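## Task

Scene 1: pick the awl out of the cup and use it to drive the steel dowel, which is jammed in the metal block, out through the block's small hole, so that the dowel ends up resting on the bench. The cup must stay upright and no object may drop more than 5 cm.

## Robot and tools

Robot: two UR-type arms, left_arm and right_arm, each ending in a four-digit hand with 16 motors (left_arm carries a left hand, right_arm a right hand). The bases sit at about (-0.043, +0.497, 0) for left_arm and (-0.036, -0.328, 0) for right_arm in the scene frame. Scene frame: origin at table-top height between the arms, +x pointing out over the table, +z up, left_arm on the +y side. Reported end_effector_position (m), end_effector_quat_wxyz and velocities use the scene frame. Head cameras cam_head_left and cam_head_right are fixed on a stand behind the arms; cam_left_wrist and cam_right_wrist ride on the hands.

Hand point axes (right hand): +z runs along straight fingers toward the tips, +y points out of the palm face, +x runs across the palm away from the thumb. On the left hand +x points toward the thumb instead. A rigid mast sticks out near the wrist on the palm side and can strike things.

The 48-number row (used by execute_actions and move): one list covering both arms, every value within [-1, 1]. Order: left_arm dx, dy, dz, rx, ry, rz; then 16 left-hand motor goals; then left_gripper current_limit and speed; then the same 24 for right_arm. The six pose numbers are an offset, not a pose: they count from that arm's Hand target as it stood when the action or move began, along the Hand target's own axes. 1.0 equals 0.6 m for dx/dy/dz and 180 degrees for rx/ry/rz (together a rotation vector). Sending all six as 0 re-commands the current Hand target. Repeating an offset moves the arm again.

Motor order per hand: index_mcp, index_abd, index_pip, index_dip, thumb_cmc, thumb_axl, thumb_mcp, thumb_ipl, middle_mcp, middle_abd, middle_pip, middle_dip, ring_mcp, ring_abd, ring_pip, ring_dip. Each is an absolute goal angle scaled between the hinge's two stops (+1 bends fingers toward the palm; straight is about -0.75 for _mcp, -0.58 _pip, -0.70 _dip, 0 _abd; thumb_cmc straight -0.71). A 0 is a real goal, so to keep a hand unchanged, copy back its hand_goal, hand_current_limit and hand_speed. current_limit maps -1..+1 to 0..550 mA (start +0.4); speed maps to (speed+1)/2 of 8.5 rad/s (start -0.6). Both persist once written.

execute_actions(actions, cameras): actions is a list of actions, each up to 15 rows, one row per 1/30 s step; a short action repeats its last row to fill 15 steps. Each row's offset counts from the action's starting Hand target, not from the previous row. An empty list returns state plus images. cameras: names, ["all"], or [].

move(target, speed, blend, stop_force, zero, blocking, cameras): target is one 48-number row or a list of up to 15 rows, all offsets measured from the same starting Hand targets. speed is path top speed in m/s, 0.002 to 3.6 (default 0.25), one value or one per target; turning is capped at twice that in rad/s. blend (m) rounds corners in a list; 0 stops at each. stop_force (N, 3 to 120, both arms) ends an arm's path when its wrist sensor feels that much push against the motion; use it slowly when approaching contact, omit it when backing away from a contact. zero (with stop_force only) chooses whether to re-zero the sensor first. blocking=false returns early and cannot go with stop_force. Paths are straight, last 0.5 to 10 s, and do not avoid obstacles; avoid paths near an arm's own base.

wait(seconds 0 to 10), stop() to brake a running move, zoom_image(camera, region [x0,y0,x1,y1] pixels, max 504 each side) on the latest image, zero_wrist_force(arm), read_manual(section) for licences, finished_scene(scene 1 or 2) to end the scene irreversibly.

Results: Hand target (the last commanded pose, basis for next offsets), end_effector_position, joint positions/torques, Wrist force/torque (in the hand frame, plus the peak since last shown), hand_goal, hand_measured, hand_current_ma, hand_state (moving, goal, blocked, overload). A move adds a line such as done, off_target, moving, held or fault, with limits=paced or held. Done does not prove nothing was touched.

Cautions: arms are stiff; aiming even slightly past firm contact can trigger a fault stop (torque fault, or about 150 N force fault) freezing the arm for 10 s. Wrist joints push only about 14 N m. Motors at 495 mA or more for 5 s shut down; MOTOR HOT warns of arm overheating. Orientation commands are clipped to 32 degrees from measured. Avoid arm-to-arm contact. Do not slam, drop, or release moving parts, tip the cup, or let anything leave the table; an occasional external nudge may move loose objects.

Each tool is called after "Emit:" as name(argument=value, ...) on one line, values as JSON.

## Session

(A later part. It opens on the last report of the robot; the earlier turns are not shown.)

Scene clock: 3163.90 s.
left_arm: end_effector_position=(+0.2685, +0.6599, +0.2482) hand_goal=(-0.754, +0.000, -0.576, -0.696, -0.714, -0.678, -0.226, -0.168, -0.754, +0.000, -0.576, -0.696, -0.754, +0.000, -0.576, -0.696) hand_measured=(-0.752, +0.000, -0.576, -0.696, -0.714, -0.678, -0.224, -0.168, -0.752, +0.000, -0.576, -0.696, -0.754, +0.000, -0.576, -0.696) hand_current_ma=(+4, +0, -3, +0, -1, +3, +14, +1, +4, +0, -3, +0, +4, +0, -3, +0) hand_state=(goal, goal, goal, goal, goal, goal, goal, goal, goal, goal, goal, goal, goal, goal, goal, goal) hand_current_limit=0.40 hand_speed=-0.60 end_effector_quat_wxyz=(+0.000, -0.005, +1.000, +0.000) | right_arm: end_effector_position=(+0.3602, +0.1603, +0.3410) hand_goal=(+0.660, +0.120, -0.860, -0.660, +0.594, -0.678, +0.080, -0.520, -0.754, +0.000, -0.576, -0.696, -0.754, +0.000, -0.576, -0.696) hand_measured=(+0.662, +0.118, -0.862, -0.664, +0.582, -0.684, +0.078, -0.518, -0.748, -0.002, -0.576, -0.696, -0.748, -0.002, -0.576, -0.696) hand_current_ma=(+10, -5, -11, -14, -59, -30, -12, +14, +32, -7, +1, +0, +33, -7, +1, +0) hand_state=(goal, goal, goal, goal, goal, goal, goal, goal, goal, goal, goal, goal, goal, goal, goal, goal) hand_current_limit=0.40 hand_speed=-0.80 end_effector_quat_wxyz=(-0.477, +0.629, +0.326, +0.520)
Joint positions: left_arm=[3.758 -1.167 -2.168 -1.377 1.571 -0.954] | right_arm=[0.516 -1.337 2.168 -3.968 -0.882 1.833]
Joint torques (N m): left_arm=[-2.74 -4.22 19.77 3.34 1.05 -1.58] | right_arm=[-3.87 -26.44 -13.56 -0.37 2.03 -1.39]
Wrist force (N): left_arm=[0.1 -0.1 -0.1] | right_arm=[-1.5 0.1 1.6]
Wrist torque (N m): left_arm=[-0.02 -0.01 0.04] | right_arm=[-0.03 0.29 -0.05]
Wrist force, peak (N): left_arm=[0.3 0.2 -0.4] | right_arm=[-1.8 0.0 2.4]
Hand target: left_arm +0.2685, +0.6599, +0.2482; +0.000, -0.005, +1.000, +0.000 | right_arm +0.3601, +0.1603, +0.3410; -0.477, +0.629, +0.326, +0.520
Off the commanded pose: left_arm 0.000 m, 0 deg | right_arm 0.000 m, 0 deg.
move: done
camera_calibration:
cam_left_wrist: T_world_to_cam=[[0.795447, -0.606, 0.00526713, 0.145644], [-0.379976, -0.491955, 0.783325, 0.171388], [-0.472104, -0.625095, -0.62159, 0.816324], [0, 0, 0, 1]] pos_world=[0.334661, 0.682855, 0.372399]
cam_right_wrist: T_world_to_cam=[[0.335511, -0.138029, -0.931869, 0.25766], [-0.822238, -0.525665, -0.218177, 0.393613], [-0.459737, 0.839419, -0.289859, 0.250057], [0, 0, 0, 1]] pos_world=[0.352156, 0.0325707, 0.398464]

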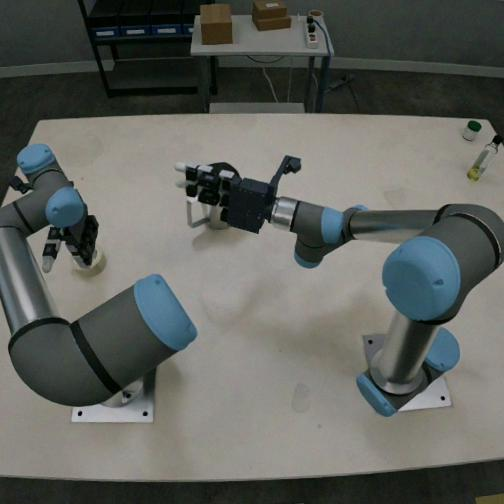

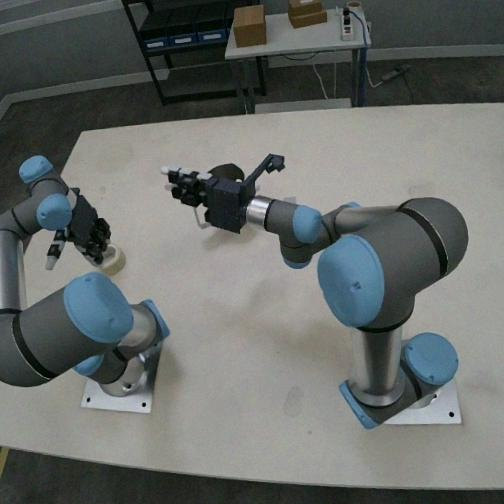

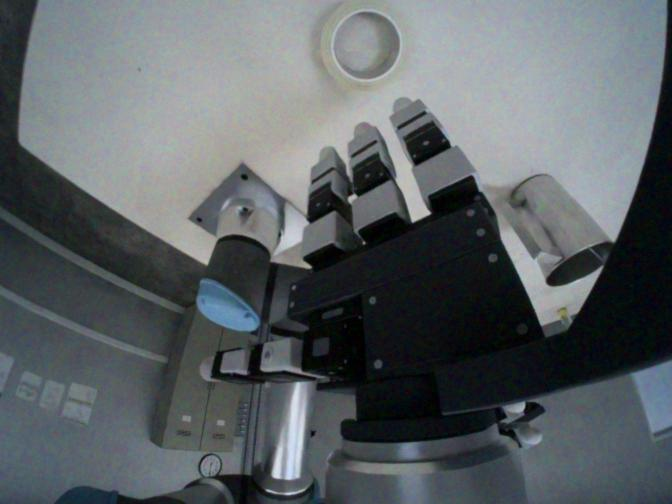

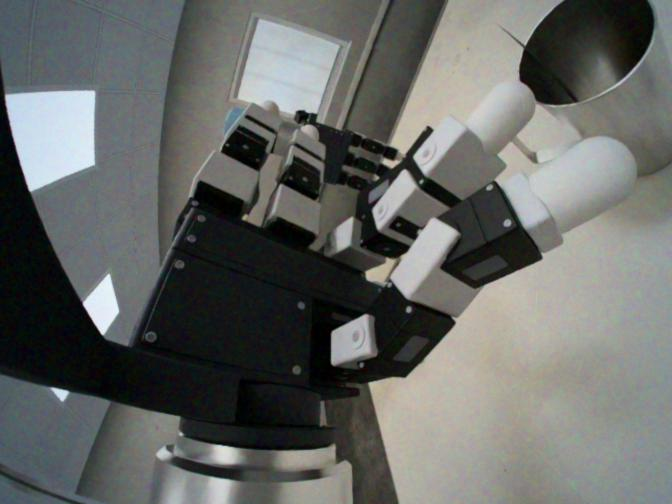

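Emit:
move(target=[0,0,0,0,0,0,-0.754,0,-0.576,-0.696,-0.714,-0.678,-0.226,-0.168,-0.754,0,-0.576,-0.696,-0.754,0,-0.576,-0.696,0.4,-0.6,-0.1428,0.0342,0.3112,0.0815,-0.1267,-0.0266,0.66,0.12,-0.86,-0.66,0.595,-0.677,0.08,-0.52,-0.754,0,-0.576,-0.696,-0.754,0,-0.576,-0.696,0.4,-0.8], speed=0.08, cameras=["all"])

Emit:
zoom_image(camera="cam_right_wrist", region=[450, 0, 672, 222])

Emit:
zoom_image(camera="cam_left_wrist", region=[490, 160, 630, 300])

Scene clock: 3253.57 s.
left_arm: end_effector_position=(+0.2685, +0.6599, +0.2482) hand_goal=(-0.754, +0.000, -0.576, -0.696, -0.714, -0.678, -0.226, -0.168, -0.754, +0.000, -0.576, -0.696, -0.754, +0.000, -0.576, -0.696) hand_measured=(-0.752, +0.000, -0.576, -0.696, -0.714, -0.678, -0.224, -0.168, -0.752, +0.000, -0.576, -0.696, -0.754, +0.000, -0.576, -0.696) hand_current_ma=(+4, +0, -3, +0, -1, +3, +14, +1, +4, +0, -3, +0, +4, +0, -3, +0) hand_state=(goal, goal, goal, goal, goal, goal, goal, goal, goal, goal, goal, goal, goal, goal, goal, goal) hand_current_limit=0.40 hand_speed=-0.60 end_effector_quat_wxyz=(+0.000, -0.005, +1.000, +0.000) | right_arm: end_effector_position=(+0.4215, +0.3363, +0.2523) hand_goal=(+0.660, +0.120, -0.860, -0.660, +0.594, -0.678, +0.080, -0.520, -0.754, +0.000, -0.576, -0.696, -0.754, +0.000, -0.576, -0.696) hand_measured=(+0.658, +0.118, -0.862, -0.664, +0.582, -0.684, +0.080, -0.518, -0.748, -0.002, -0.576, -0.696, -0.748, -0.002, -0.576, -0.696) hand_current_ma=(-6, -5, -11, -14, -59, -30, -5, +14, +32, -7, +1, +0, +33, -7, +1, +0) hand_state=(goal, goal, goal, goal, goal, goal, goal, goal, goal, goal, goal, goal, goal, goal, goal, goal) hand_current_limit=0.40 hand_speed=-0.80 end_effector_quat_wxyz=(-0.458, +0.639, +0.502, +0.359)
Joint positions: left_arm=[3.758 -1.167 -2.168 -1.377 1.571 -0.954] | right_arm=[0.641 -1.01 1.679 -3.301 -0.722 1.413]
Joint torques (N m): left_arm=[-2.31 -6.02 17.78 3.48 0.98 -1.59] | right_arm=[-8.98 -50.02 -22.06 -0.8 -1.44 0.87]
Wrist force (N): left_arm=[0.1 0.1 -0.2] | right_arm=[-1.1 0.4 1.1]
Wrist torque (N m): left_arm=[0.01 -0.02 0.03] | right_arm=[0.07 0.23 -0.08]
Wrist force, peak (N): left_arm=[-0.1 0.0 -0.5] | right_arm=[-1.8 0.4 2.0]
Hand target: left_arm +0.2685, +0.6599, +0.2482; +0.000, -0.005, +1.000, +0.000 | right_arm +0.4216, +0.3363, +0.2523; -0.458, +0.639, +0.502, +0.360
Off the commanded pose: left_arm 0.000 m, 0 deg | right_arm 0.000 m, 0 deg.
move: done
camera_calibration:
cam_left_wrist: T_world_to_cam=[[0.795447, -0.606, 0.00526713, 0.145644], [-0.379976, -0.491955, 0.783325, 0.171388], [-0.472104, -0.625095, -0.62159, 0.816324], [0, 0, 0, 1]] pos_world=[0.334661, 0.682855, 0.372399]
cam_right_wrist: T_world_to_cam=[[0.38664, -0.307863, -0.869327, 0.19849], [-0.5856, -0.810168, 0.026462, 0.451415], [-0.712448, 0.498847, -0.493528, 0.377194], [0, 0, 0, 1]] pos_world=[0.456335, 0.238668, 0.346763]

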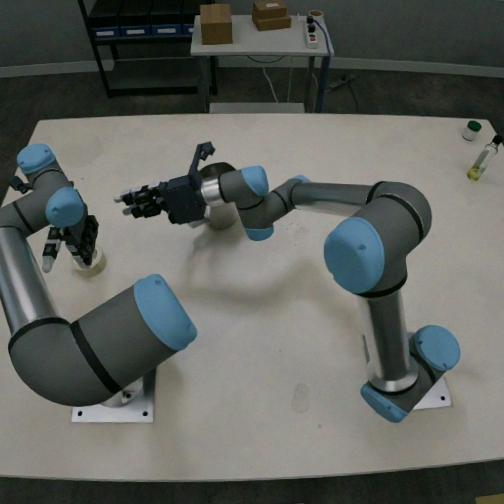

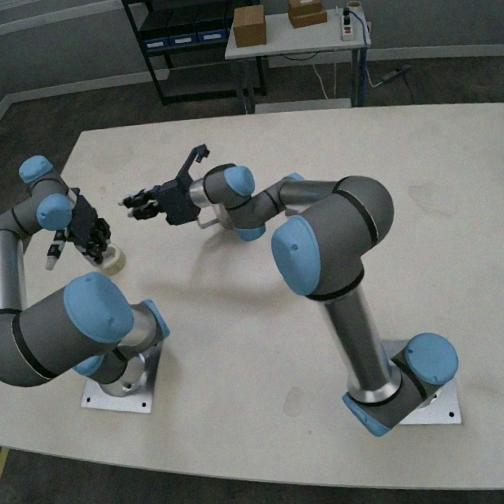

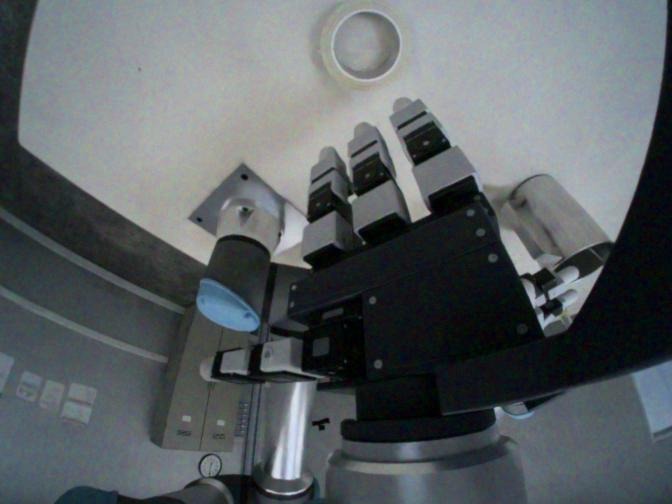

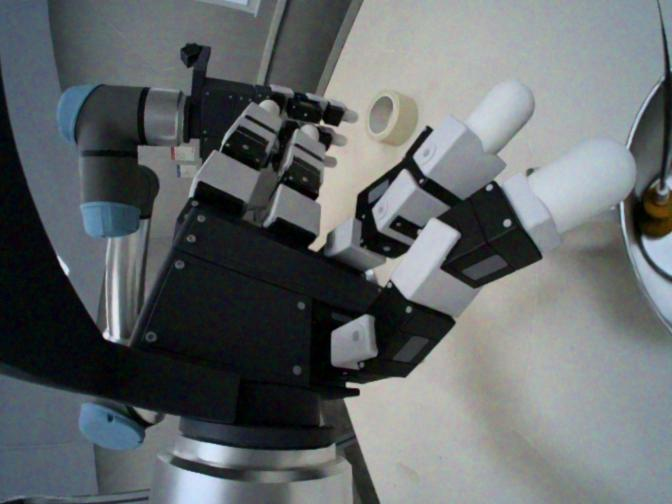

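Scaled by 2.270 from the camera's 672x504 image, which has a finer 960x720 frame.

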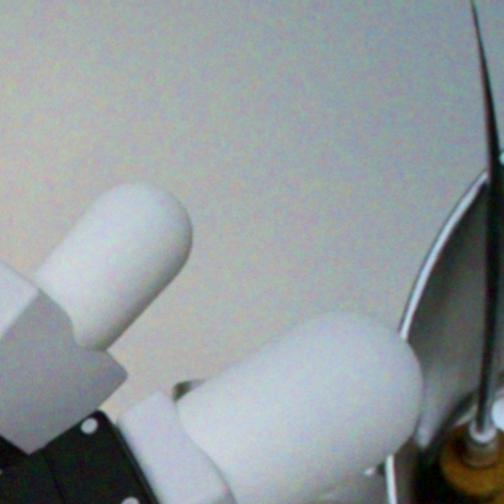

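Scaled by 3.600 from the camera's 672x504 image, which has a finer 960x720 frame.

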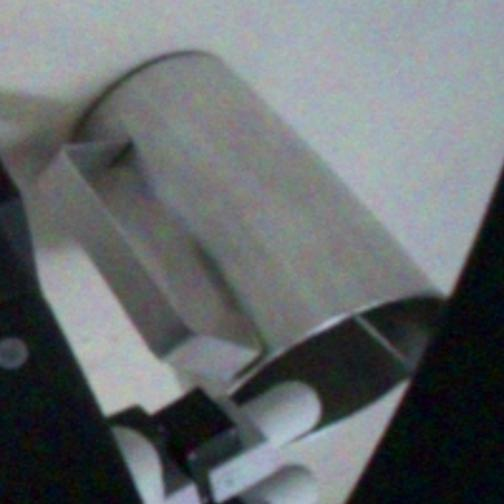

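Emit:
move(target=[0,0,0,0,0,0,-0.754,0,-0.576,-0.696,-0.714,-0.678,-0.226,-0.168,-0.754,0,-0.576,-0.696,-0.754,0,-0.576,-0.696,0.4,-0.6,-0.017,0.07,0.0132,0,0,0,0.66,0.12,-0.86,-0.66,0.595,-0.677,0.08,-0.52,-0.754,0,-0.576,-0.696,-0.754,0,-0.576,-0.696,0.4,-0.8], speed=0.04, stop_force=4, cameras=["cam_right_wrist", "cam_left_wrist"])

Emit:
zoom_image(camera="cam_right_wrist", region=[470, 0, 672, 202])

Emit:
zoom_image(camera="cam_left_wrist", region=[520, 220, 630, 330])

Scene clock: 3276.67 s.
left_arm: end_effector_position=(+0.2685, +0.6599, +0.2482) hand_goal=(-0.754, +0.000, -0.576, -0.696, -0.714, -0.678, -0.226, -0.168, -0.754, +0.000, -0.576, -0.696, -0.754, +0.000, -0.576, -0.696) hand_measured=(-0.752, +0.000, -0.576, -0.696, -0.714, -0.678, -0.224, -0.168, -0.752, +0.000, -0.576, -0.696, -0.754, +0.000, -0.576, -0.696) hand_current_ma=(+4, +0, -3, +0, -1, +3, +14, +1, +4, +0, -3, +0, +4, +0, -3, +0) hand_state=(goal, goal, goal, goal, goal, goal, goal, goal, goal, goal, goal, goal, goal, goal, goal, goal) hand_current_limit=0.40 hand_speed=-0.60 end_effector_quat_wxyz=(+0.000, -0.005, +1.000, +0.000) | right_arm: end_effector_position=(+0.4600, +0.3374, +0.2310) hand_goal=(+0.660, +0.120, -0.860, -0.660, +0.594, -0.678, +0.080, -0.520, -0.754, +0.000, -0.576, -0.696, -0.754, +0.000, -0.576, -0.696) hand_measured=(+0.658, +0.118, -0.862, -0.664, +0.582, -0.684, +0.080, -0.518, -0.748, -0.002, -0.576, -0.696, -0.748, -0.002, -0.576, -0.696) hand_current_ma=(-6, -5, -11, -14, -59, -30, -5, +14, +32, -7, +1, +0, +33, -7, +1, +0) hand_state=(goal, goal, goal, goal, goal, goal, goal, goal, goal, goal, goal, goal, goal, goal, goal, goal) hand_current_limit=0.40 hand_speed=-0.80 end_effector_quat_wxyz=(-0.458, +0.639, +0.502, +0.360)
Joint positions: left_arm=[3.758 -1.167 -2.168 -1.377 1.571 -0.954] | right_arm=[0.604 -0.935 1.611 -3.287 -0.69 1.385]
Joint torques (N m): left_arm=[-2.52 -5.59 19.78 3.2 0.96 -1.57] | right_arm=[12.46 -57.78 -11.54 -3.66 -1.62 2.14]
Wrist force (N): left_arm=[0.1 -0.1 -0.2] | right_arm=[-1.2 0.7 1.4]
Wrist torque (N m): left_arm=[-0.01 -0.01 0.04] | right_arm=[0.09 0.24 -0.03]
Wrist force, peak (N): left_arm=[0.0 -0.2 -0.4] | right_arm=[-1.3 0.4 1.5]
Hand target: left_arm +0.2685, +0.6599, +0.2482; +0.000, -0.005, +1.000, +0.000 | right_arm +0.4600, +0.3374, +0.2310; -0.458, +0.639, +0.502, +0.360
Off the commanded pose: left_arm 0.000 m, 0 deg | right_arm 0.000 m, 0 deg.
move: done
camera_calibration:
cam_left_wrist: T_world_to_cam=[[0.795447, -0.606, 0.00526713, 0.145644], [-0.379976, -0.491955, 0.783325, 0.171388], [-0.472104, -0.625095, -0.62159, 0.816324], [0, 0, 0, 1]] pos_world=[0.334661, 0.682855, 0.372399]
cam_right_wrist: T_world_to_cam=[[0.386553, -0.30804, -0.869303, 0.165505], [-0.585717, -0.810079, 0.0266025, 0.475407], [-0.712399, 0.498883, -0.493563, 0.39354], [0, 0, 0, 1]] pos_world=[0.494835, 0.239769, 0.325463]
Images, in order (width x height): cam_left_wrist 672x504, cam_right_wrist 672x504.

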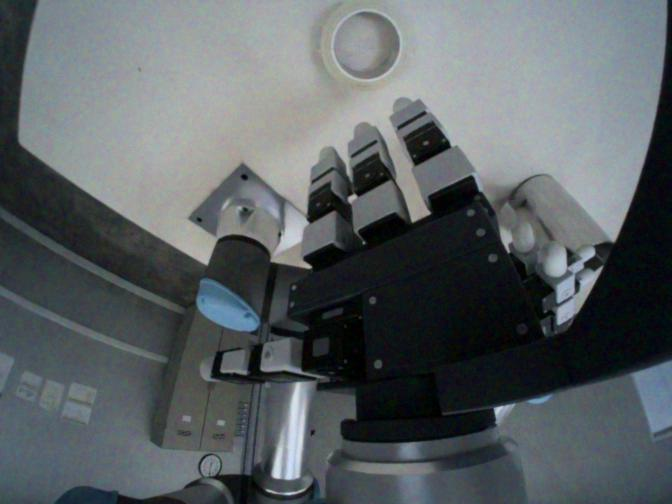

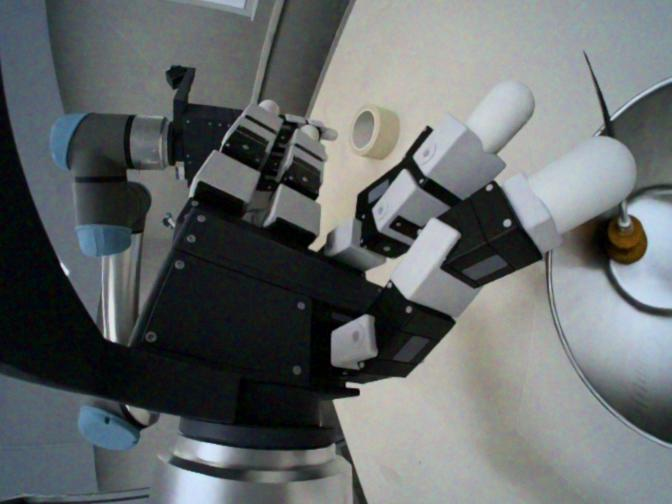

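Scaled by 2.495 from the camera's 672x504 image, which has a finer 960x720 frame.

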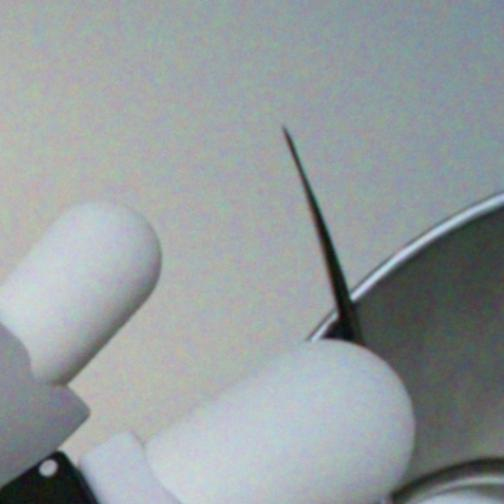

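Scaled by 4.582 from the camera's 672x504 image, which has a finer 960x720 frame.

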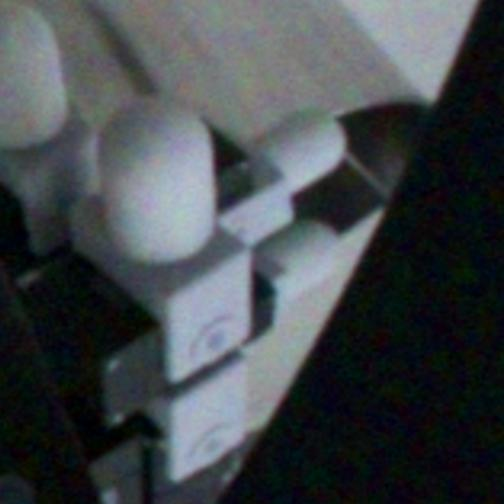

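Emit:
move(target=[0,0,0,0,0,0,-0.754,0,-0.576,-0.696,-0.714,-0.678,-0.226,-0.168,-0.754,0,-0.576,-0.696,-0.754,0,-0.576,-0.696,0.4,-0.6,0,0.05,0,0,0,0,0.66,0.12,-0.86,-0.66,0.595,-0.677,0.08,-0.52,-0.754,0,-0.576,-0.696,-0.754,0,-0.576,-0.696,0.4,-0.8], speed=0.03, stop_force=4, cameras=["cam_right_wrist"])

Emit:
zoom_image(camera="cam_right_wrist", region=[470, 40, 670, 240])

Scene clock: 3288.63 s.
left_arm: end_effector_position=(+0.2685, +0.6599, +0.2482) hand_goal=(-0.754, +0.000, -0.576, -0.696, -0.714, -0.678, -0.226, -0.168, -0.754, +0.000, -0.576, -0.696, -0.754, +0.000, -0.576, -0.696) hand_measured=(-0.752, +0.000, -0.576, -0.696, -0.714, -0.678, -0.224, -0.168, -0.752, +0.000, -0.576, -0.696, -0.754, +0.000, -0.576, -0.696) hand_current_ma=(+4, +0, -3, +0, -1, +3, +14, +1, +4, +0, -3, +0, +4, +0, -3, +0) hand_state=(goal, goal, goal, goal, goal, goal, goal, goal, goal, goal, goal, goal, goal, goal, goal, goal) hand_current_limit=0.40 hand_speed=-0.60 end_effector_quat_wxyz=(+0.000, -0.005, +1.000, +0.000) | right_arm: end_effector_position=(+0.4892, +0.3351, +0.2243) hand_goal=(+0.660, +0.120, -0.860, -0.660, +0.594, -0.678, +0.080, -0.520, -0.754, +0.000, -0.576, -0.696, -0.754, +0.000, -0.576, -0.696) hand_measured=(+0.658, +0.118, -0.862, -0.664, +0.582, -0.684, +0.080, -0.518, -0.748, -0.002, -0.576, -0.696, -0.748, -0.002, -0.576, -0.696) hand_current_ma=(-6, -5, -11, -14, -59, -30, -5, +14, +32, -7, +1, +0, +33, -7, +1, +0) hand_state=(goal, goal, goal, goal, goal, goal, goal, goal, goal, goal, goal, goal, goal, goal, goal, goal) hand_current_limit=0.40 hand_speed=-0.80 end_effector_quat_wxyz=(-0.458, +0.639, +0.502, +0.360)
Joint positions: left_arm=[3.758 -1.167 -2.168 -1.377 1.571 -0.954] | right_arm=[0.574 -0.895 1.556 -3.253 -0.664 1.36]
Joint torques (N m): left_arm=[-3.13 -6.13 18.69 3.26 0.93 -1.62] | right_arm=[11.45 -60.16 -11.79 -3.6 -1.33 2.44]
Wrist force (N): left_arm=[0.1 -0.2 -0.2] | right_arm=[-1.0 0.5 1.4]
Wrist torque (N m): left_arm=[-0.03 -0.01 0.03] | right_arm=[0.05 0.21 0.00]
Wrist force, peak (N): left_arm=[0.1 -0.2 -0.4] | right_arm=[-1.2 1.0 1.4]
Hand target: left_arm +0.2685, +0.6599, +0.2482; +0.000, -0.005, +1.000, +0.000 | right_arm +0.4892, +0.3351, +0.2243; -0.458, +0.639, +0.502, +0.360
Off the commanded pose: left_arm 0.000 m, 0 deg | right_arm 0.000 m, 0 deg.
move: done
camera_calibration:
cam_right_wrist: T_world_to_cam=[[0.386553, -0.30804, -0.869303, 0.147723], [-0.585717, -0.810079, 0.0266025, 0.490767], [-0.712399, 0.498883, -0.493563, 0.412111], [0, 0, 0, 1]] pos_world=[0.523935, 0.237469, 0.318763]
Images, in order (width x height): cam_right_wrist 672x504.

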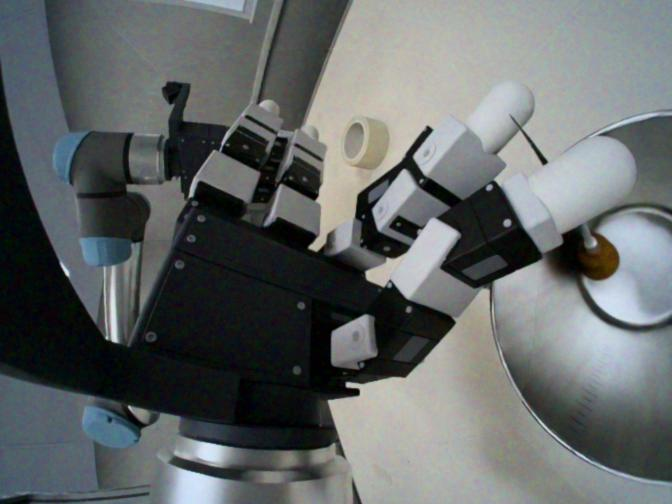

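Scaled by 2.520 from the camera's 672x504 image, which has a finer 960x720 frame.

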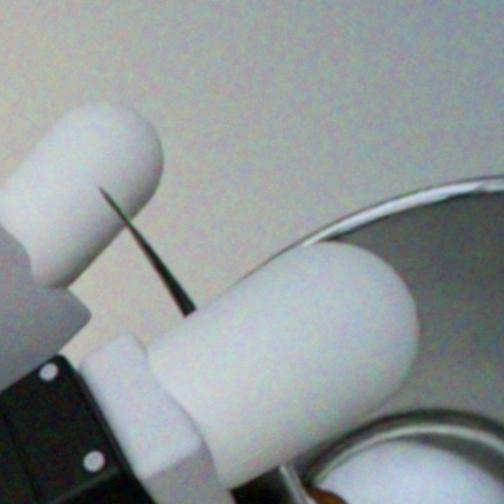

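Emit:
move(target=[0,0,0,0,0,0,-0.754,0,-0.576,-0.696,-0.714,-0.678,-0.226,-0.168,-0.754,0,-0.576,-0.696,-0.754,0,-0.576,-0.696,0.4,-0.6,0,0,0,0,0,0,0.75,0.12,-0.862,-0.667,0.595,-0.677,0.2,-0.565,-0.754,0,-0.576,-0.696,-0.754,0,-0.576,-0.696,0.4,-0.92], speed=0.03, cameras=["cam_right_wrist"])

Emit:
zoom_image(camera="cam_right_wrist", region=[470, 70, 620, 220])

Scene clock: 3297.20 s.
left_arm: end_effector_position=(+0.2685, +0.6599, +0.2482) hand_goal=(-0.754, +0.000, -0.576, -0.696, -0.714, -0.678, -0.226, -0.168, -0.754, +0.000, -0.576, -0.696, -0.754, +0.000, -0.576, -0.696) hand_measured=(-0.752, +0.000, -0.576, -0.696, -0.714, -0.678, -0.224, -0.168, -0.752, +0.000, -0.576, -0.696, -0.754, +0.000, -0.576, -0.696) hand_current_ma=(+4, +0, -3, +0, -1, +3, +14, +1, +4, +0, -3, +0, +4, +0, -3, +0) hand_state=(goal, goal, goal, goal, goal, goal, goal, goal, goal, goal, goal, goal, goal, goal, goal, goal) hand_current_limit=0.40 hand_speed=-0.60 end_effector_quat_wxyz=(+0.000, -0.005, +1.000, +0.000) | right_arm: end_effector_position=(+0.4892, +0.3351, +0.2243) hand_goal=(+0.750, +0.120, -0.862, -0.668, +0.594, -0.678, +0.200, -0.566, -0.754, +0.000, -0.576, -0.696, -0.754, +0.000, -0.576, -0.696) hand_measured=(+0.740, +0.118, -0.862, -0.666, +0.582, -0.684, +0.198, -0.564, -0.748, -0.002, -0.576, -0.696, -0.748, -0.002, -0.576, -0.696) hand_current_ma=(-49, -5, -2, +11, -59, -30, -10, +15, +32, -7, +1, +0, +33, -7, +1, +0) hand_state=(goal, goal, goal, goal, goal, goal, goal, goal, goal, goal, goal, goal, goal, goal, goal, goal) hand_current_limit=0.40 hand_speed=-0.92 end_effector_quat_wxyz=(-0.458, +0.639, +0.502, +0.360)
Joint positions: left_arm=[3.758 -1.167 -2.168 -1.377 1.571 -0.954] | right_arm=[0.574 -0.895 1.556 -3.253 -0.664 1.36]
Joint torques (N m): left_arm=[-2.88 -5.26 18.78 3.26 0.94 -1.71] | right_arm=[11.19 -59.52 -10.67 -3.46 -1.56 2.34]
Wrist force (N): left_arm=[0.2 -0.1 -0.3] | right_arm=[-1.1 0.6 1.1]
Wrist torque (N m): left_arm=[0.01 -0.03 0.05] | right_arm=[0.08 0.23 -0.01]
Wrist force, peak (N): left_arm=[0.1 0.0 -0.5] | right_arm=[-1.2 0.6 1.5]
Hand target: left_arm +0.2685, +0.6599, +0.2482; +0.000, -0.005, +1.000, +0.000 | right_arm +0.4892, +0.3351, +0.2243; -0.458, +0.639, +0.502, +0.360
Off the commanded pose: left_arm 0.000 m, 0 deg | right_arm 0.000 m, 0 deg.
move: done
camera_calibration:
cam_right_wrist: T_world_to_cam=[[0.386553, -0.30804, -0.869303, 0.147723], [-0.585717, -0.810079, 0.0266025, 0.490767], [-0.712399, 0.498883, -0.493563, 0.412111], [0, 0, 0, 1]] pos_world=[0.523935, 0.237469, 0.318763]
Images, in order (width x height): cam_right_wrist 672x504.

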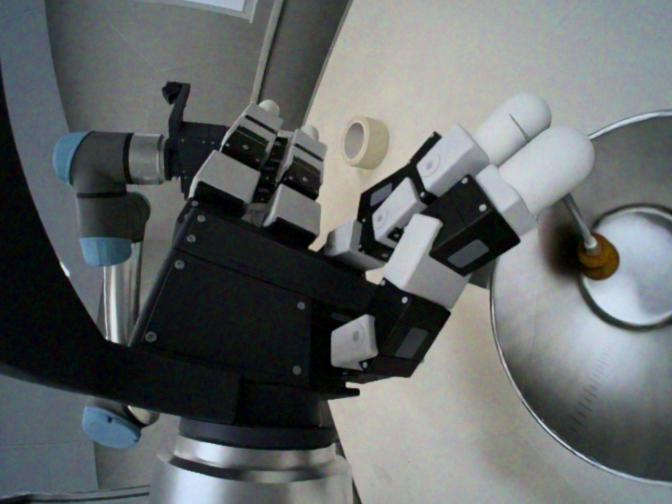

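Scaled by 3.360 from the camera's 672x504 image, which has a finer 960x720 frame.

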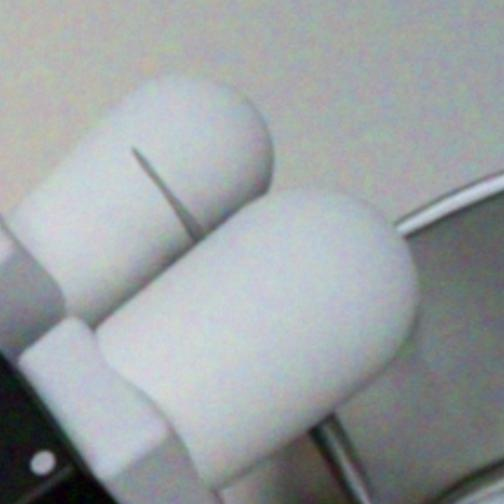

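Emit:
move(target=[0,0,0,0,0,0,-0.754,0,-0.576,-0.696,-0.714,-0.678,-0.226,-0.168,-0.754,0,-0.576,-0.696,-0.754,0,-0.576,-0.696,0.4,-0.6,0,0,0,0,0,0,0.95,0.12,-0.85,-0.655,0.597,-0.677,0.4,-0.545,-0.754,0,-0.576,-0.696,-0.754,0,-0.576,-0.696,0.75,-0.93], speed=0.03, cameras=["cam_right_wrist"])

Emit:
zoom_image(camera="cam_right_wrist", region=[470, 70, 620, 220])

Emit:
move(target=[0,0,0,0,0,0,-0.754,0,-0.576,-0.696,-0.714,-0.678,-0.226,-0.168,-0.754,0,-0.576,-0.696,-0.754,0,-0.576,-0.696,0.4,-0.6,0.0092,-0.0022,-0.0032,0,0,0,0.95,0.12,-0.85,-0.655,0.597,-0.677,0.4,-0.545,-0.754,0,-0.576,-0.696,-0.754,0,-0.576,-0.696,0.75,-0.93], speed=0.01, cameras=["cam_right_wrist"])

Emit:
zoom_image(camera="cam_right_wrist", region=[470, 70, 620, 220])

Scene clock: 3306.47 s.
left_arm: end_effector_position=(+0.2685, +0.6599, +0.2482) hand_goal=(-0.754, +0.000, -0.576, -0.696, -0.714, -0.678, -0.226, -0.168, -0.754, +0.000, -0.576, -0.696, -0.754, +0.000, -0.576, -0.696) hand_measured=(-0.752, +0.000, -0.576, -0.696, -0.714, -0.678, -0.224, -0.168, -0.752, +0.000, -0.576, -0.696, -0.754, +0.000, -0.576, -0.696) hand_current_ma=(+4, +0, -3, +0, -1, +3, +14, +1, +4, +0, -3, +0, +4, +0, -3, +0) hand_state=(goal, goal, goal, goal, goal, goal, goal, goal, goal, goal, goal, goal, goal, goal, goal, goal) hand_current_limit=0.40 hand_speed=-0.60 end_effector_quat_wxyz=(+0.000, -0.005, +1.000, +0.000) | right_arm: end_effector_position=(+0.4892, +0.3351, +0.2243) hand_goal=(+0.950, +0.120, -0.850, -0.656, +0.596, -0.678, +0.400, -0.546, -0.754, +0.000, -0.576, -0.696, -0.754, +0.000, -0.576, -0.696) hand_measured=(+0.770, +0.118, -0.872, -0.666, +0.582, -0.684, +0.212, -0.568, -0.748, -0.002, -0.576, -0.696, -0.748, -0.002, -0.576, -0.696) hand_current_ma=(-481, -5, -98, -45, -69, -30, -481, -138, +32, -7, +1, +0, +33, -7, +1, +0) hand_state=(blocked, goal, blocked, goal, goal, goal, blocked, blocked, goal, goal, goal, goal, goal, goal, goal, goal) hand_current_limit=0.75 hand_speed=-0.93 end_effector_quat_wxyz=(-0.458, +0.639, +0.502, +0.360)
Joint positions: left_arm=[3.758 -1.167 -2.168 -1.377 1.571 -0.954] | right_arm=[0.574 -0.895 1.556 -3.253 -0.664 1.36]
Joint torques (N m): left_arm=[-3.11 -6.98 18.65 3.45 1.18 -1.7] | right_arm=[11.67 -58.41 -10.97 -3.31 -0.74 2.08]
Wrist force (N): left_arm=[-0.1 -0.1 -0.2] | right_arm=[-0.9 0.3 0.3]
Wrist torque (N m): left_arm=[0.00 0.01 0.03] | right_arm=[-0.01 0.20 -0.01]
Wrist force, peak (N): left_arm=[0.1 0.1 -0.4] | right_arm=[-1.1 0.7 1.5]
Hand target: left_arm +0.2685, +0.6599, +0.2482; +0.000, -0.005, +1.000, +0.000 | right_arm +0.4892, +0.3351, +0.2243; -0.458, +0.639, +0.502, +0.360
Off the commanded pose: left_arm 0.000 m, 0 deg | right_arm 0.000 m, 0 deg.
move: done
camera_calibration:
cam_right_wrist: T_world_to_cam=[[0.386593, -0.308068, -0.869276, 0.1477], [-0.585777, -0.810037, 0.0265616, 0.490801], [-0.712328, 0.498933, -0.493614, 0.412079], [0, 0, 0, 1]] pos_world=[0.523935, 0.237469, 0.318763]
Images, in order (width x height): cam_right_wrist 672x504.

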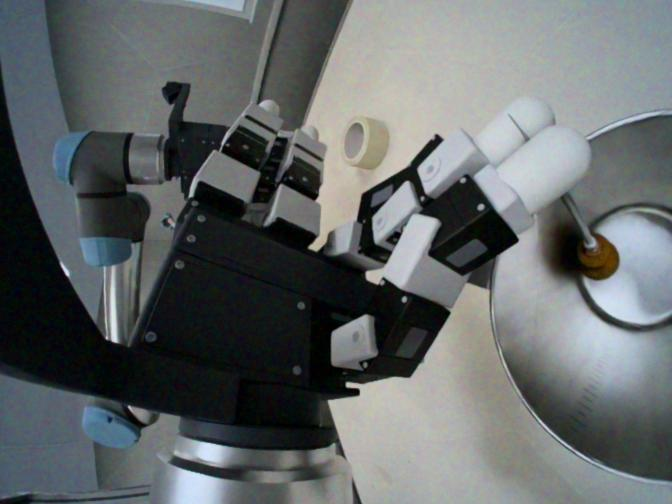

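Scaled by 3.360 from the camera's 672x504 image, which has a finer 960x720 frame.

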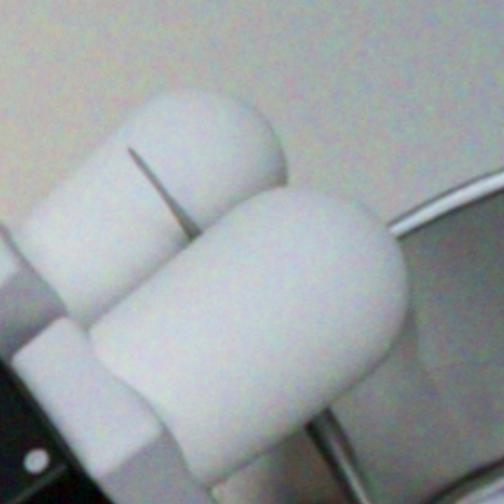

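Scene clock: 3307.30 s.
left_arm: end_effector_position=(+0.2685, +0.6599, +0.2482) hand_goal=(-0.754, +0.000, -0.576, -0.696, -0.714, -0.678, -0.226, -0.168, -0.754, +0.000, -0.576, -0.696, -0.754, +0.000, -0.576, -0.696) hand_measured=(-0.752, +0.000, -0.576, -0.696, -0.714, -0.678, -0.224, -0.168, -0.752, +0.000, -0.576, -0.696, -0.754, +0.000, -0.576, -0.696) hand_current_ma=(+4, +0, -3, +0, -1, +3, +14, +1, +4, +0, -3, +0, +4, +0, -3, +0) hand_state=(goal, goal, goal, goal, goal, goal, goal, goal, goal, goal, goal, goal, goal, goal, goal, goal) hand_current_limit=0.40 hand_speed=-0.60 end_effector_quat_wxyz=(+0.000, -0.005, +1.000, +0.000) | right_arm: end_effector_position=(+0.4892, +0.3351, +0.2304) hand_goal=(+0.950, +0.120, -0.850, -0.656, +0.596, -0.678, +0.400, -0.546, -0.754, +0.000, -0.576, -0.696, -0.754, +0.000, -0.576, -0.696) hand_measured=(+0.770, +0.114, -0.882, -0.672, +0.574, -0.684, +0.226, -0.568, -0.748, -0.002, -0.576, -0.696, -0.748, -0.002, -0.576, -0.696) hand_current_ma=(-481, -20, -153, -78, -104, -36, -481, -143, +32, -7, +1, +0, +33, -7, +1, +0) hand_state=(blocked, goal, blocked, goal, blocked, goal, blocked, blocked, goal, goal, goal, goal, goal, goal, goal, goal) hand_current_limit=0.75 hand_speed=-0.93 end_effector_quat_wxyz=(-0.458, +0.639, +0.502, +0.360)
Joint positions: left_arm=[3.758 -1.167 -2.168 -1.377 1.571 -0.954] | right_arm=[0.574 -0.903 1.552 -3.241 -0.664 1.36]
Joint torques (N m): left_arm=[-3.71 -5.71 18.51 3.5 1.16 -1.53] | right_arm=[11.16 -47.47 -24.53 -3.13 0.07 1.31]
Wrist force (N): left_arm=[0.0 0.0 -0.2] | right_arm=[-2.0 0.8 1.1]
Wrist torque (N m): left_arm=[0.01 -0.01 0.03] | right_arm=[0.05 0.28 0.01]
Wrist force, peak (N): left_arm=[0.3 0.0 -0.2] | right_arm=[-2.2 0.9 0.9]
Hand target: left_arm +0.2685, +0.6599, +0.2482; +0.000, -0.005, +1.000, +0.000 | right_arm +0.4892, +0.3351, +0.2303; -0.458, +0.639, +0.502, +0.360
Off the commanded pose: left_arm 0.000 m, 0 deg | right_arm 0.000 m, 0 deg.
move: done
camera_calibration:
cam_right_wrist: T_world_to_cam=[[0.386531, -0.308024, -0.869319, 0.153], [-0.585775, -0.810038, 0.0265626, 0.490696], [-0.712363, 0.498958, -0.493538, 0.415149], [0, 0, 0, 1]] pos_world=[0.524035, 0.237469, 0.324863]
Images, in order (width x height): cam_right_wrist 672x504.

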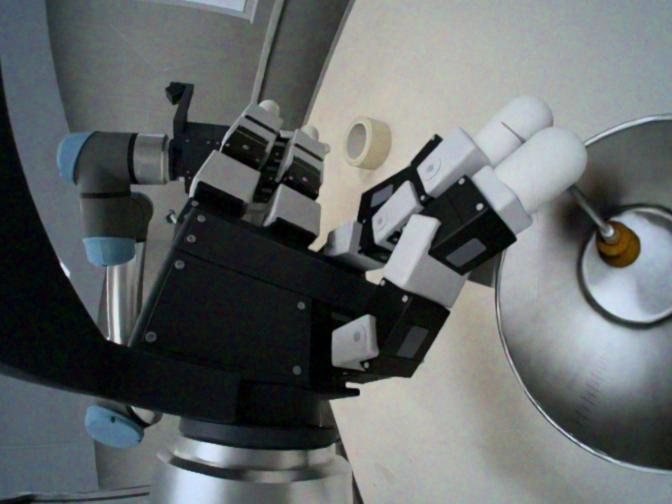

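Scaled by 3.360 from the camera's 672x504 image, which has a finer 960x720 frame.

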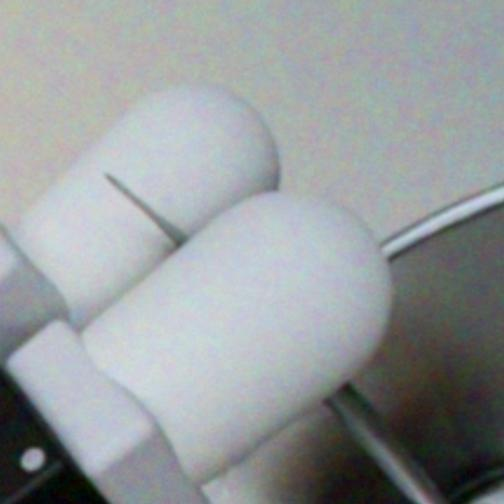

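Emit:
move(target=[0,0,0,0,0,0,-0.754,0,-0.576,-0.696,-0.714,-0.678,-0.226,-0.168,-0.754,0,-0.576,-0.696,-0.754,0,-0.576,-0.696,0.4,-0.6,0.0042,-0.0297,-0.124,0.0063,0.1004,-0.0507,0.95,0.12,-0.85,-0.655,0.597,-0.677,0.4,-0.545,-0.754,0,-0.576,-0.696,-0.754,0,-0.576,-0.696,0.75,-0.93], speed=0.03, cameras=["cam_right_wrist", "cam_left_wrist"])

Emit:
zoom_image(camera="cam_right_wrist", region=[470, 70, 672, 272])

Scene clock: 3343.33 s.
left_arm: end_effector_position=(+0.2685, +0.6599, +0.2482) hand_goal=(-0.754, +0.000, -0.576, -0.696, -0.714, -0.678, -0.226, -0.168, -0.754, +0.000, -0.576, -0.696, -0.754, +0.000, -0.576, -0.696) hand_measured=(-0.752, +0.000, -0.576, -0.696, -0.714, -0.678, -0.224, -0.168, -0.752, +0.000, -0.576, -0.696, -0.754, +0.000, -0.576, -0.696) hand_current_ma=(+4, +0, -3, +0, -1, +3, +14, +1, +4, +0, -3, +0, +4, +0, -3, +0) hand_state=(goal, goal, goal, goal, goal, goal, goal, goal, goal, goal, goal, goal, goal, goal, goal, goal) hand_current_limit=0.40 hand_speed=-0.60 end_effector_quat_wxyz=(+0.000, -0.005, +1.000, +0.000) | right_arm: end_effector_position=(+0.4726, +0.2667, +0.2604) hand_goal=(+0.950, +0.120, -0.850, -0.656, +0.596, -0.678, +0.400, -0.546, -0.754, +0.000, -0.576, -0.696, -0.754, +0.000, -0.576, -0.696) hand_measured=(+0.770, +0.114, -0.892, -0.678, +0.574, -0.684, +0.240, -0.572, -0.750, -0.002, -0.576, -0.696, -0.750, -0.002, -0.576, -0.696) hand_current_ma=(-481, -21, -197, -105, -109, -37, -481, -160, +22, -7, +1, +0, +22, -7, +1, +0) hand_state=(blocked, goal, blocked, blocked, blocked, goal, blocked, blocked, goal, goal, goal, goal, goal, goal, goal, goal) hand_current_limit=0.75 hand_speed=-0.93 end_effector_quat_wxyz=(+0.507, -0.529, -0.477, -0.485)
Joint positions: left_arm=[3.758 -1.167 -2.168 -1.377 1.571 -0.954] | right_arm=[0.465 -0.861 1.702 -3.954 -0.51 1.62]
Joint torques (N m): left_arm=[-3.91 -6.51 18.41 3.4 1 -1.62] | right_arm=[9.09 -52.52 -17.93 -0.04 -1.44 -2.78]
Wrist force (N): left_arm=[0.2 0.2 -0.2] | right_arm=[-2.0 0.2 1.7]
Wrist torque (N m): left_arm=[0.02 -0.02 0.04] | right_arm=[-0.06 0.29 -0.06]
Wrist force, peak (N): left_arm=[0.3 0.2 -0.3] | right_arm=[-2.3 0.3 1.7]
Hand target: left_arm +0.2685, +0.6599, +0.2482; +0.000, -0.005, +1.000, +0.000 | right_arm +0.4725, +0.2668, +0.2605; +0.507, -0.529, -0.477, -0.486
Off the commanded pose: left_arm 0.000 m, 0 deg | right_arm 0.000 m, 0 deg.
move: done
camera_calibration:
cam_left_wrist: T_world_to_cam=[[0.795447, -0.606, 0.00526713, 0.145644], [-0.379976, -0.491955, 0.783325, 0.171388], [-0.472104, -0.625095, -0.62159, 0.816324], [0, 0, 0, 1]] pos_world=[0.334661, 0.682855, 0.372399]
cam_right_wrist: T_world_to_cam=[[0.532091, -0.0390528, -0.845786, 0.0178374], [-0.561934, -0.763504, -0.318264, 0.490889], [-0.633332, 0.644621, -0.428199, 0.358934], [0, 0, 0, 1]] pos_world=[0.49368, 0.144116, 0.325014]
Images, in order (width x height): cam_left_wrist 672x504, cam_right_wrist 672x504.

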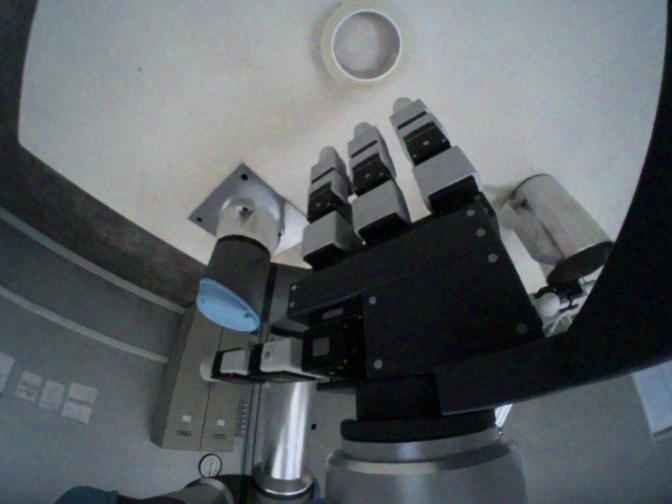

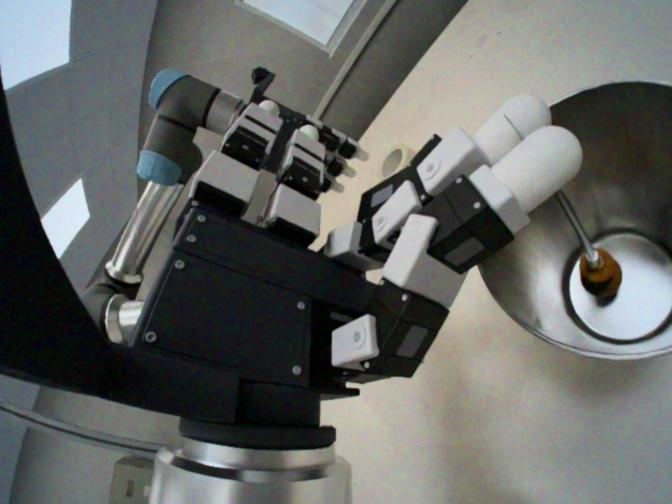

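Scaled by 2.495 from the camera's 672x504 image, which has a finer 960x720 frame.

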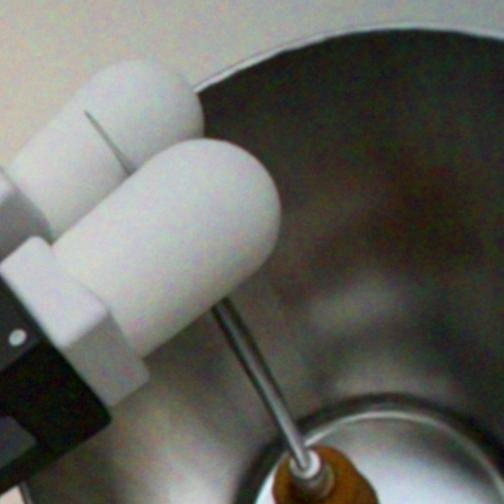

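Emit:
move(target=[0,0,0,0,0,0,-0.754,0,-0.576,-0.696,-0.714,-0.678,-0.226,-0.168,-0.754,0,-0.576,-0.696,-0.754,0,-0.576,-0.696,0.4,-0.6,0.0667,-0.0046,-0.0008,0,0,0,0.95,0.12,-0.85,-0.655,0.597,-0.677,0.4,-0.545,-0.754,0,-0.576,-0.696,-0.754,0,-0.576,-0.696,0.75,-0.93], speed=0.03, cameras=["cam_right_wrist"])

Emit:
zoom_image(camera="cam_right_wrist", region=[470, 70, 672, 272])

Scene clock: 3354.83 s.
left_arm: end_effector_position=(+0.2685, +0.6599, +0.2482) hand_goal=(-0.754, +0.000, -0.576, -0.696, -0.714, -0.678, -0.226, -0.168, -0.754, +0.000, -0.576, -0.696, -0.754, +0.000, -0.576, -0.696) hand_measured=(-0.752, +0.000, -0.576, -0.696, -0.714, -0.678, -0.224, -0.168, -0.752, +0.000, -0.576, -0.696, -0.754, +0.000, -0.576, -0.696) hand_current_ma=(+4, +0, -3, +0, -1, +3, +14, +1, +4, +0, -3, +0, +4, +0, -3, +0) hand_state=(goal, goal, goal, goal, goal, goal, goal, goal, goal, goal, goal, goal, goal, goal, goal, goal) hand_current_limit=0.40 hand_speed=-0.60 end_effector_quat_wxyz=(+0.000, -0.005, +1.000, +0.000) | right_arm: end_effector_position=(+0.4727, +0.2669, +0.3009) hand_goal=(+0.950, +0.120, -0.850, -0.656, +0.596, -0.678, +0.400, -0.546, -0.754, +0.000, -0.576, -0.696, -0.754, +0.000, -0.576, -0.696) hand_measured=(+0.770, +0.114, -0.892, -0.678, +0.574, -0.684, +0.240, -0.572, -0.750, -0.002, -0.576, -0.696, -0.750, -0.002, -0.576, -0.696) hand_current_ma=(-481, -22, -197, -105, -109, -37, -481, -163, +22, -7, +1, +0, +22, -7, +1, +0) hand_state=(blocked, goal, blocked, blocked, blocked, goal, blocked, blocked, goal, goal, goal, goal, goal, goal, goal, goal) hand_current_limit=0.75 hand_speed=-0.93 end_effector_quat_wxyz=(+0.507, -0.529, -0.477, -0.486) end_effector_velocity=(+0.000, +0.000, -0.001) end_effector_angular_velocity=(+0.001, -0.002, +0.000)
Joint positions: left_arm=[3.758 -1.167 -2.168 -1.377 1.571 -0.954] | right_arm=[0.465 -0.93 1.689 -3.873 -0.51 1.62]
Joint velocities: left_arm=[within noise] | right_arm=[0 0.003 0 -0.005 0 0]
Joint torques (N m): left_arm=[-3.3 -5.4 20.42 3.41 1.02 -1.39] | right_arm=[-3.15 -37.4 -14.53 -2.4 1.3 -0.06]
Wrist force (N): left_arm=[0.2 -0.1 -0.3] | right_arm=[-2.2 0.0 1.6]
Wrist torque (N m): left_arm=[0.00 -0.03 0.05] | right_arm=[-0.06 0.31 -0.06]
Wrist force, peak (N): left_arm=[0.0 -0.1 -0.5] | right_arm=[-2.5 -0.1 1.7]
Hand target: left_arm +0.2685, +0.6599, +0.2482; +0.000, -0.005, +1.000, +0.000 | right_arm +0.4727, +0.2669, +0.3007; +0.507, -0.529, -0.477, -0.486
Off the commanded pose: left_arm 0.000 m, 0 deg | right_arm 0.000 m, 0 deg.
move: done
camera_calibration:
cam_right_wrist: T_world_to_cam=[[0.532511, -0.0388932, -0.845529, 0.0516326], [-0.561779, -0.763441, -0.318689, 0.503948], [-0.633116, 0.644706, -0.42839, 0.376182], [0, 0, 0, 1]] pos_world=[0.493779, 0.144216, 0.365412]
Images, in order (width x height): cam_right_wrist 672x504.

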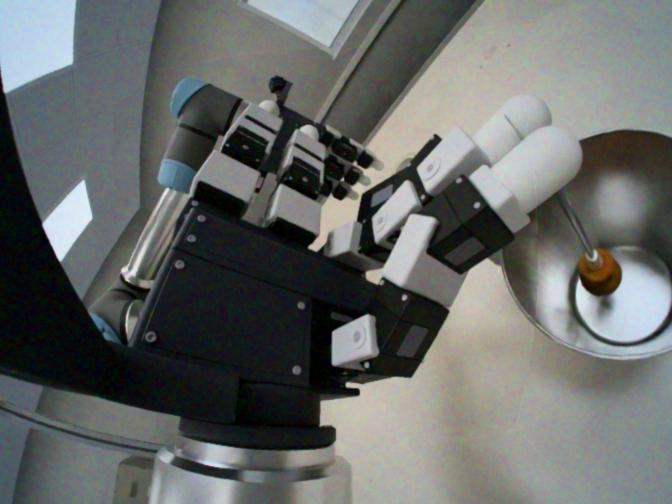

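Scaled by 2.495 from the camera's 672x504 image, which has a finer 960x720 frame.

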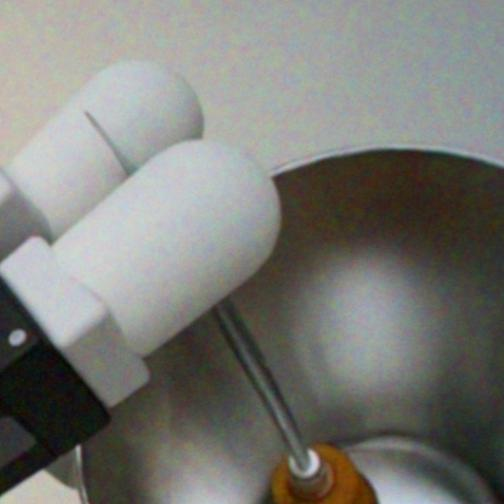

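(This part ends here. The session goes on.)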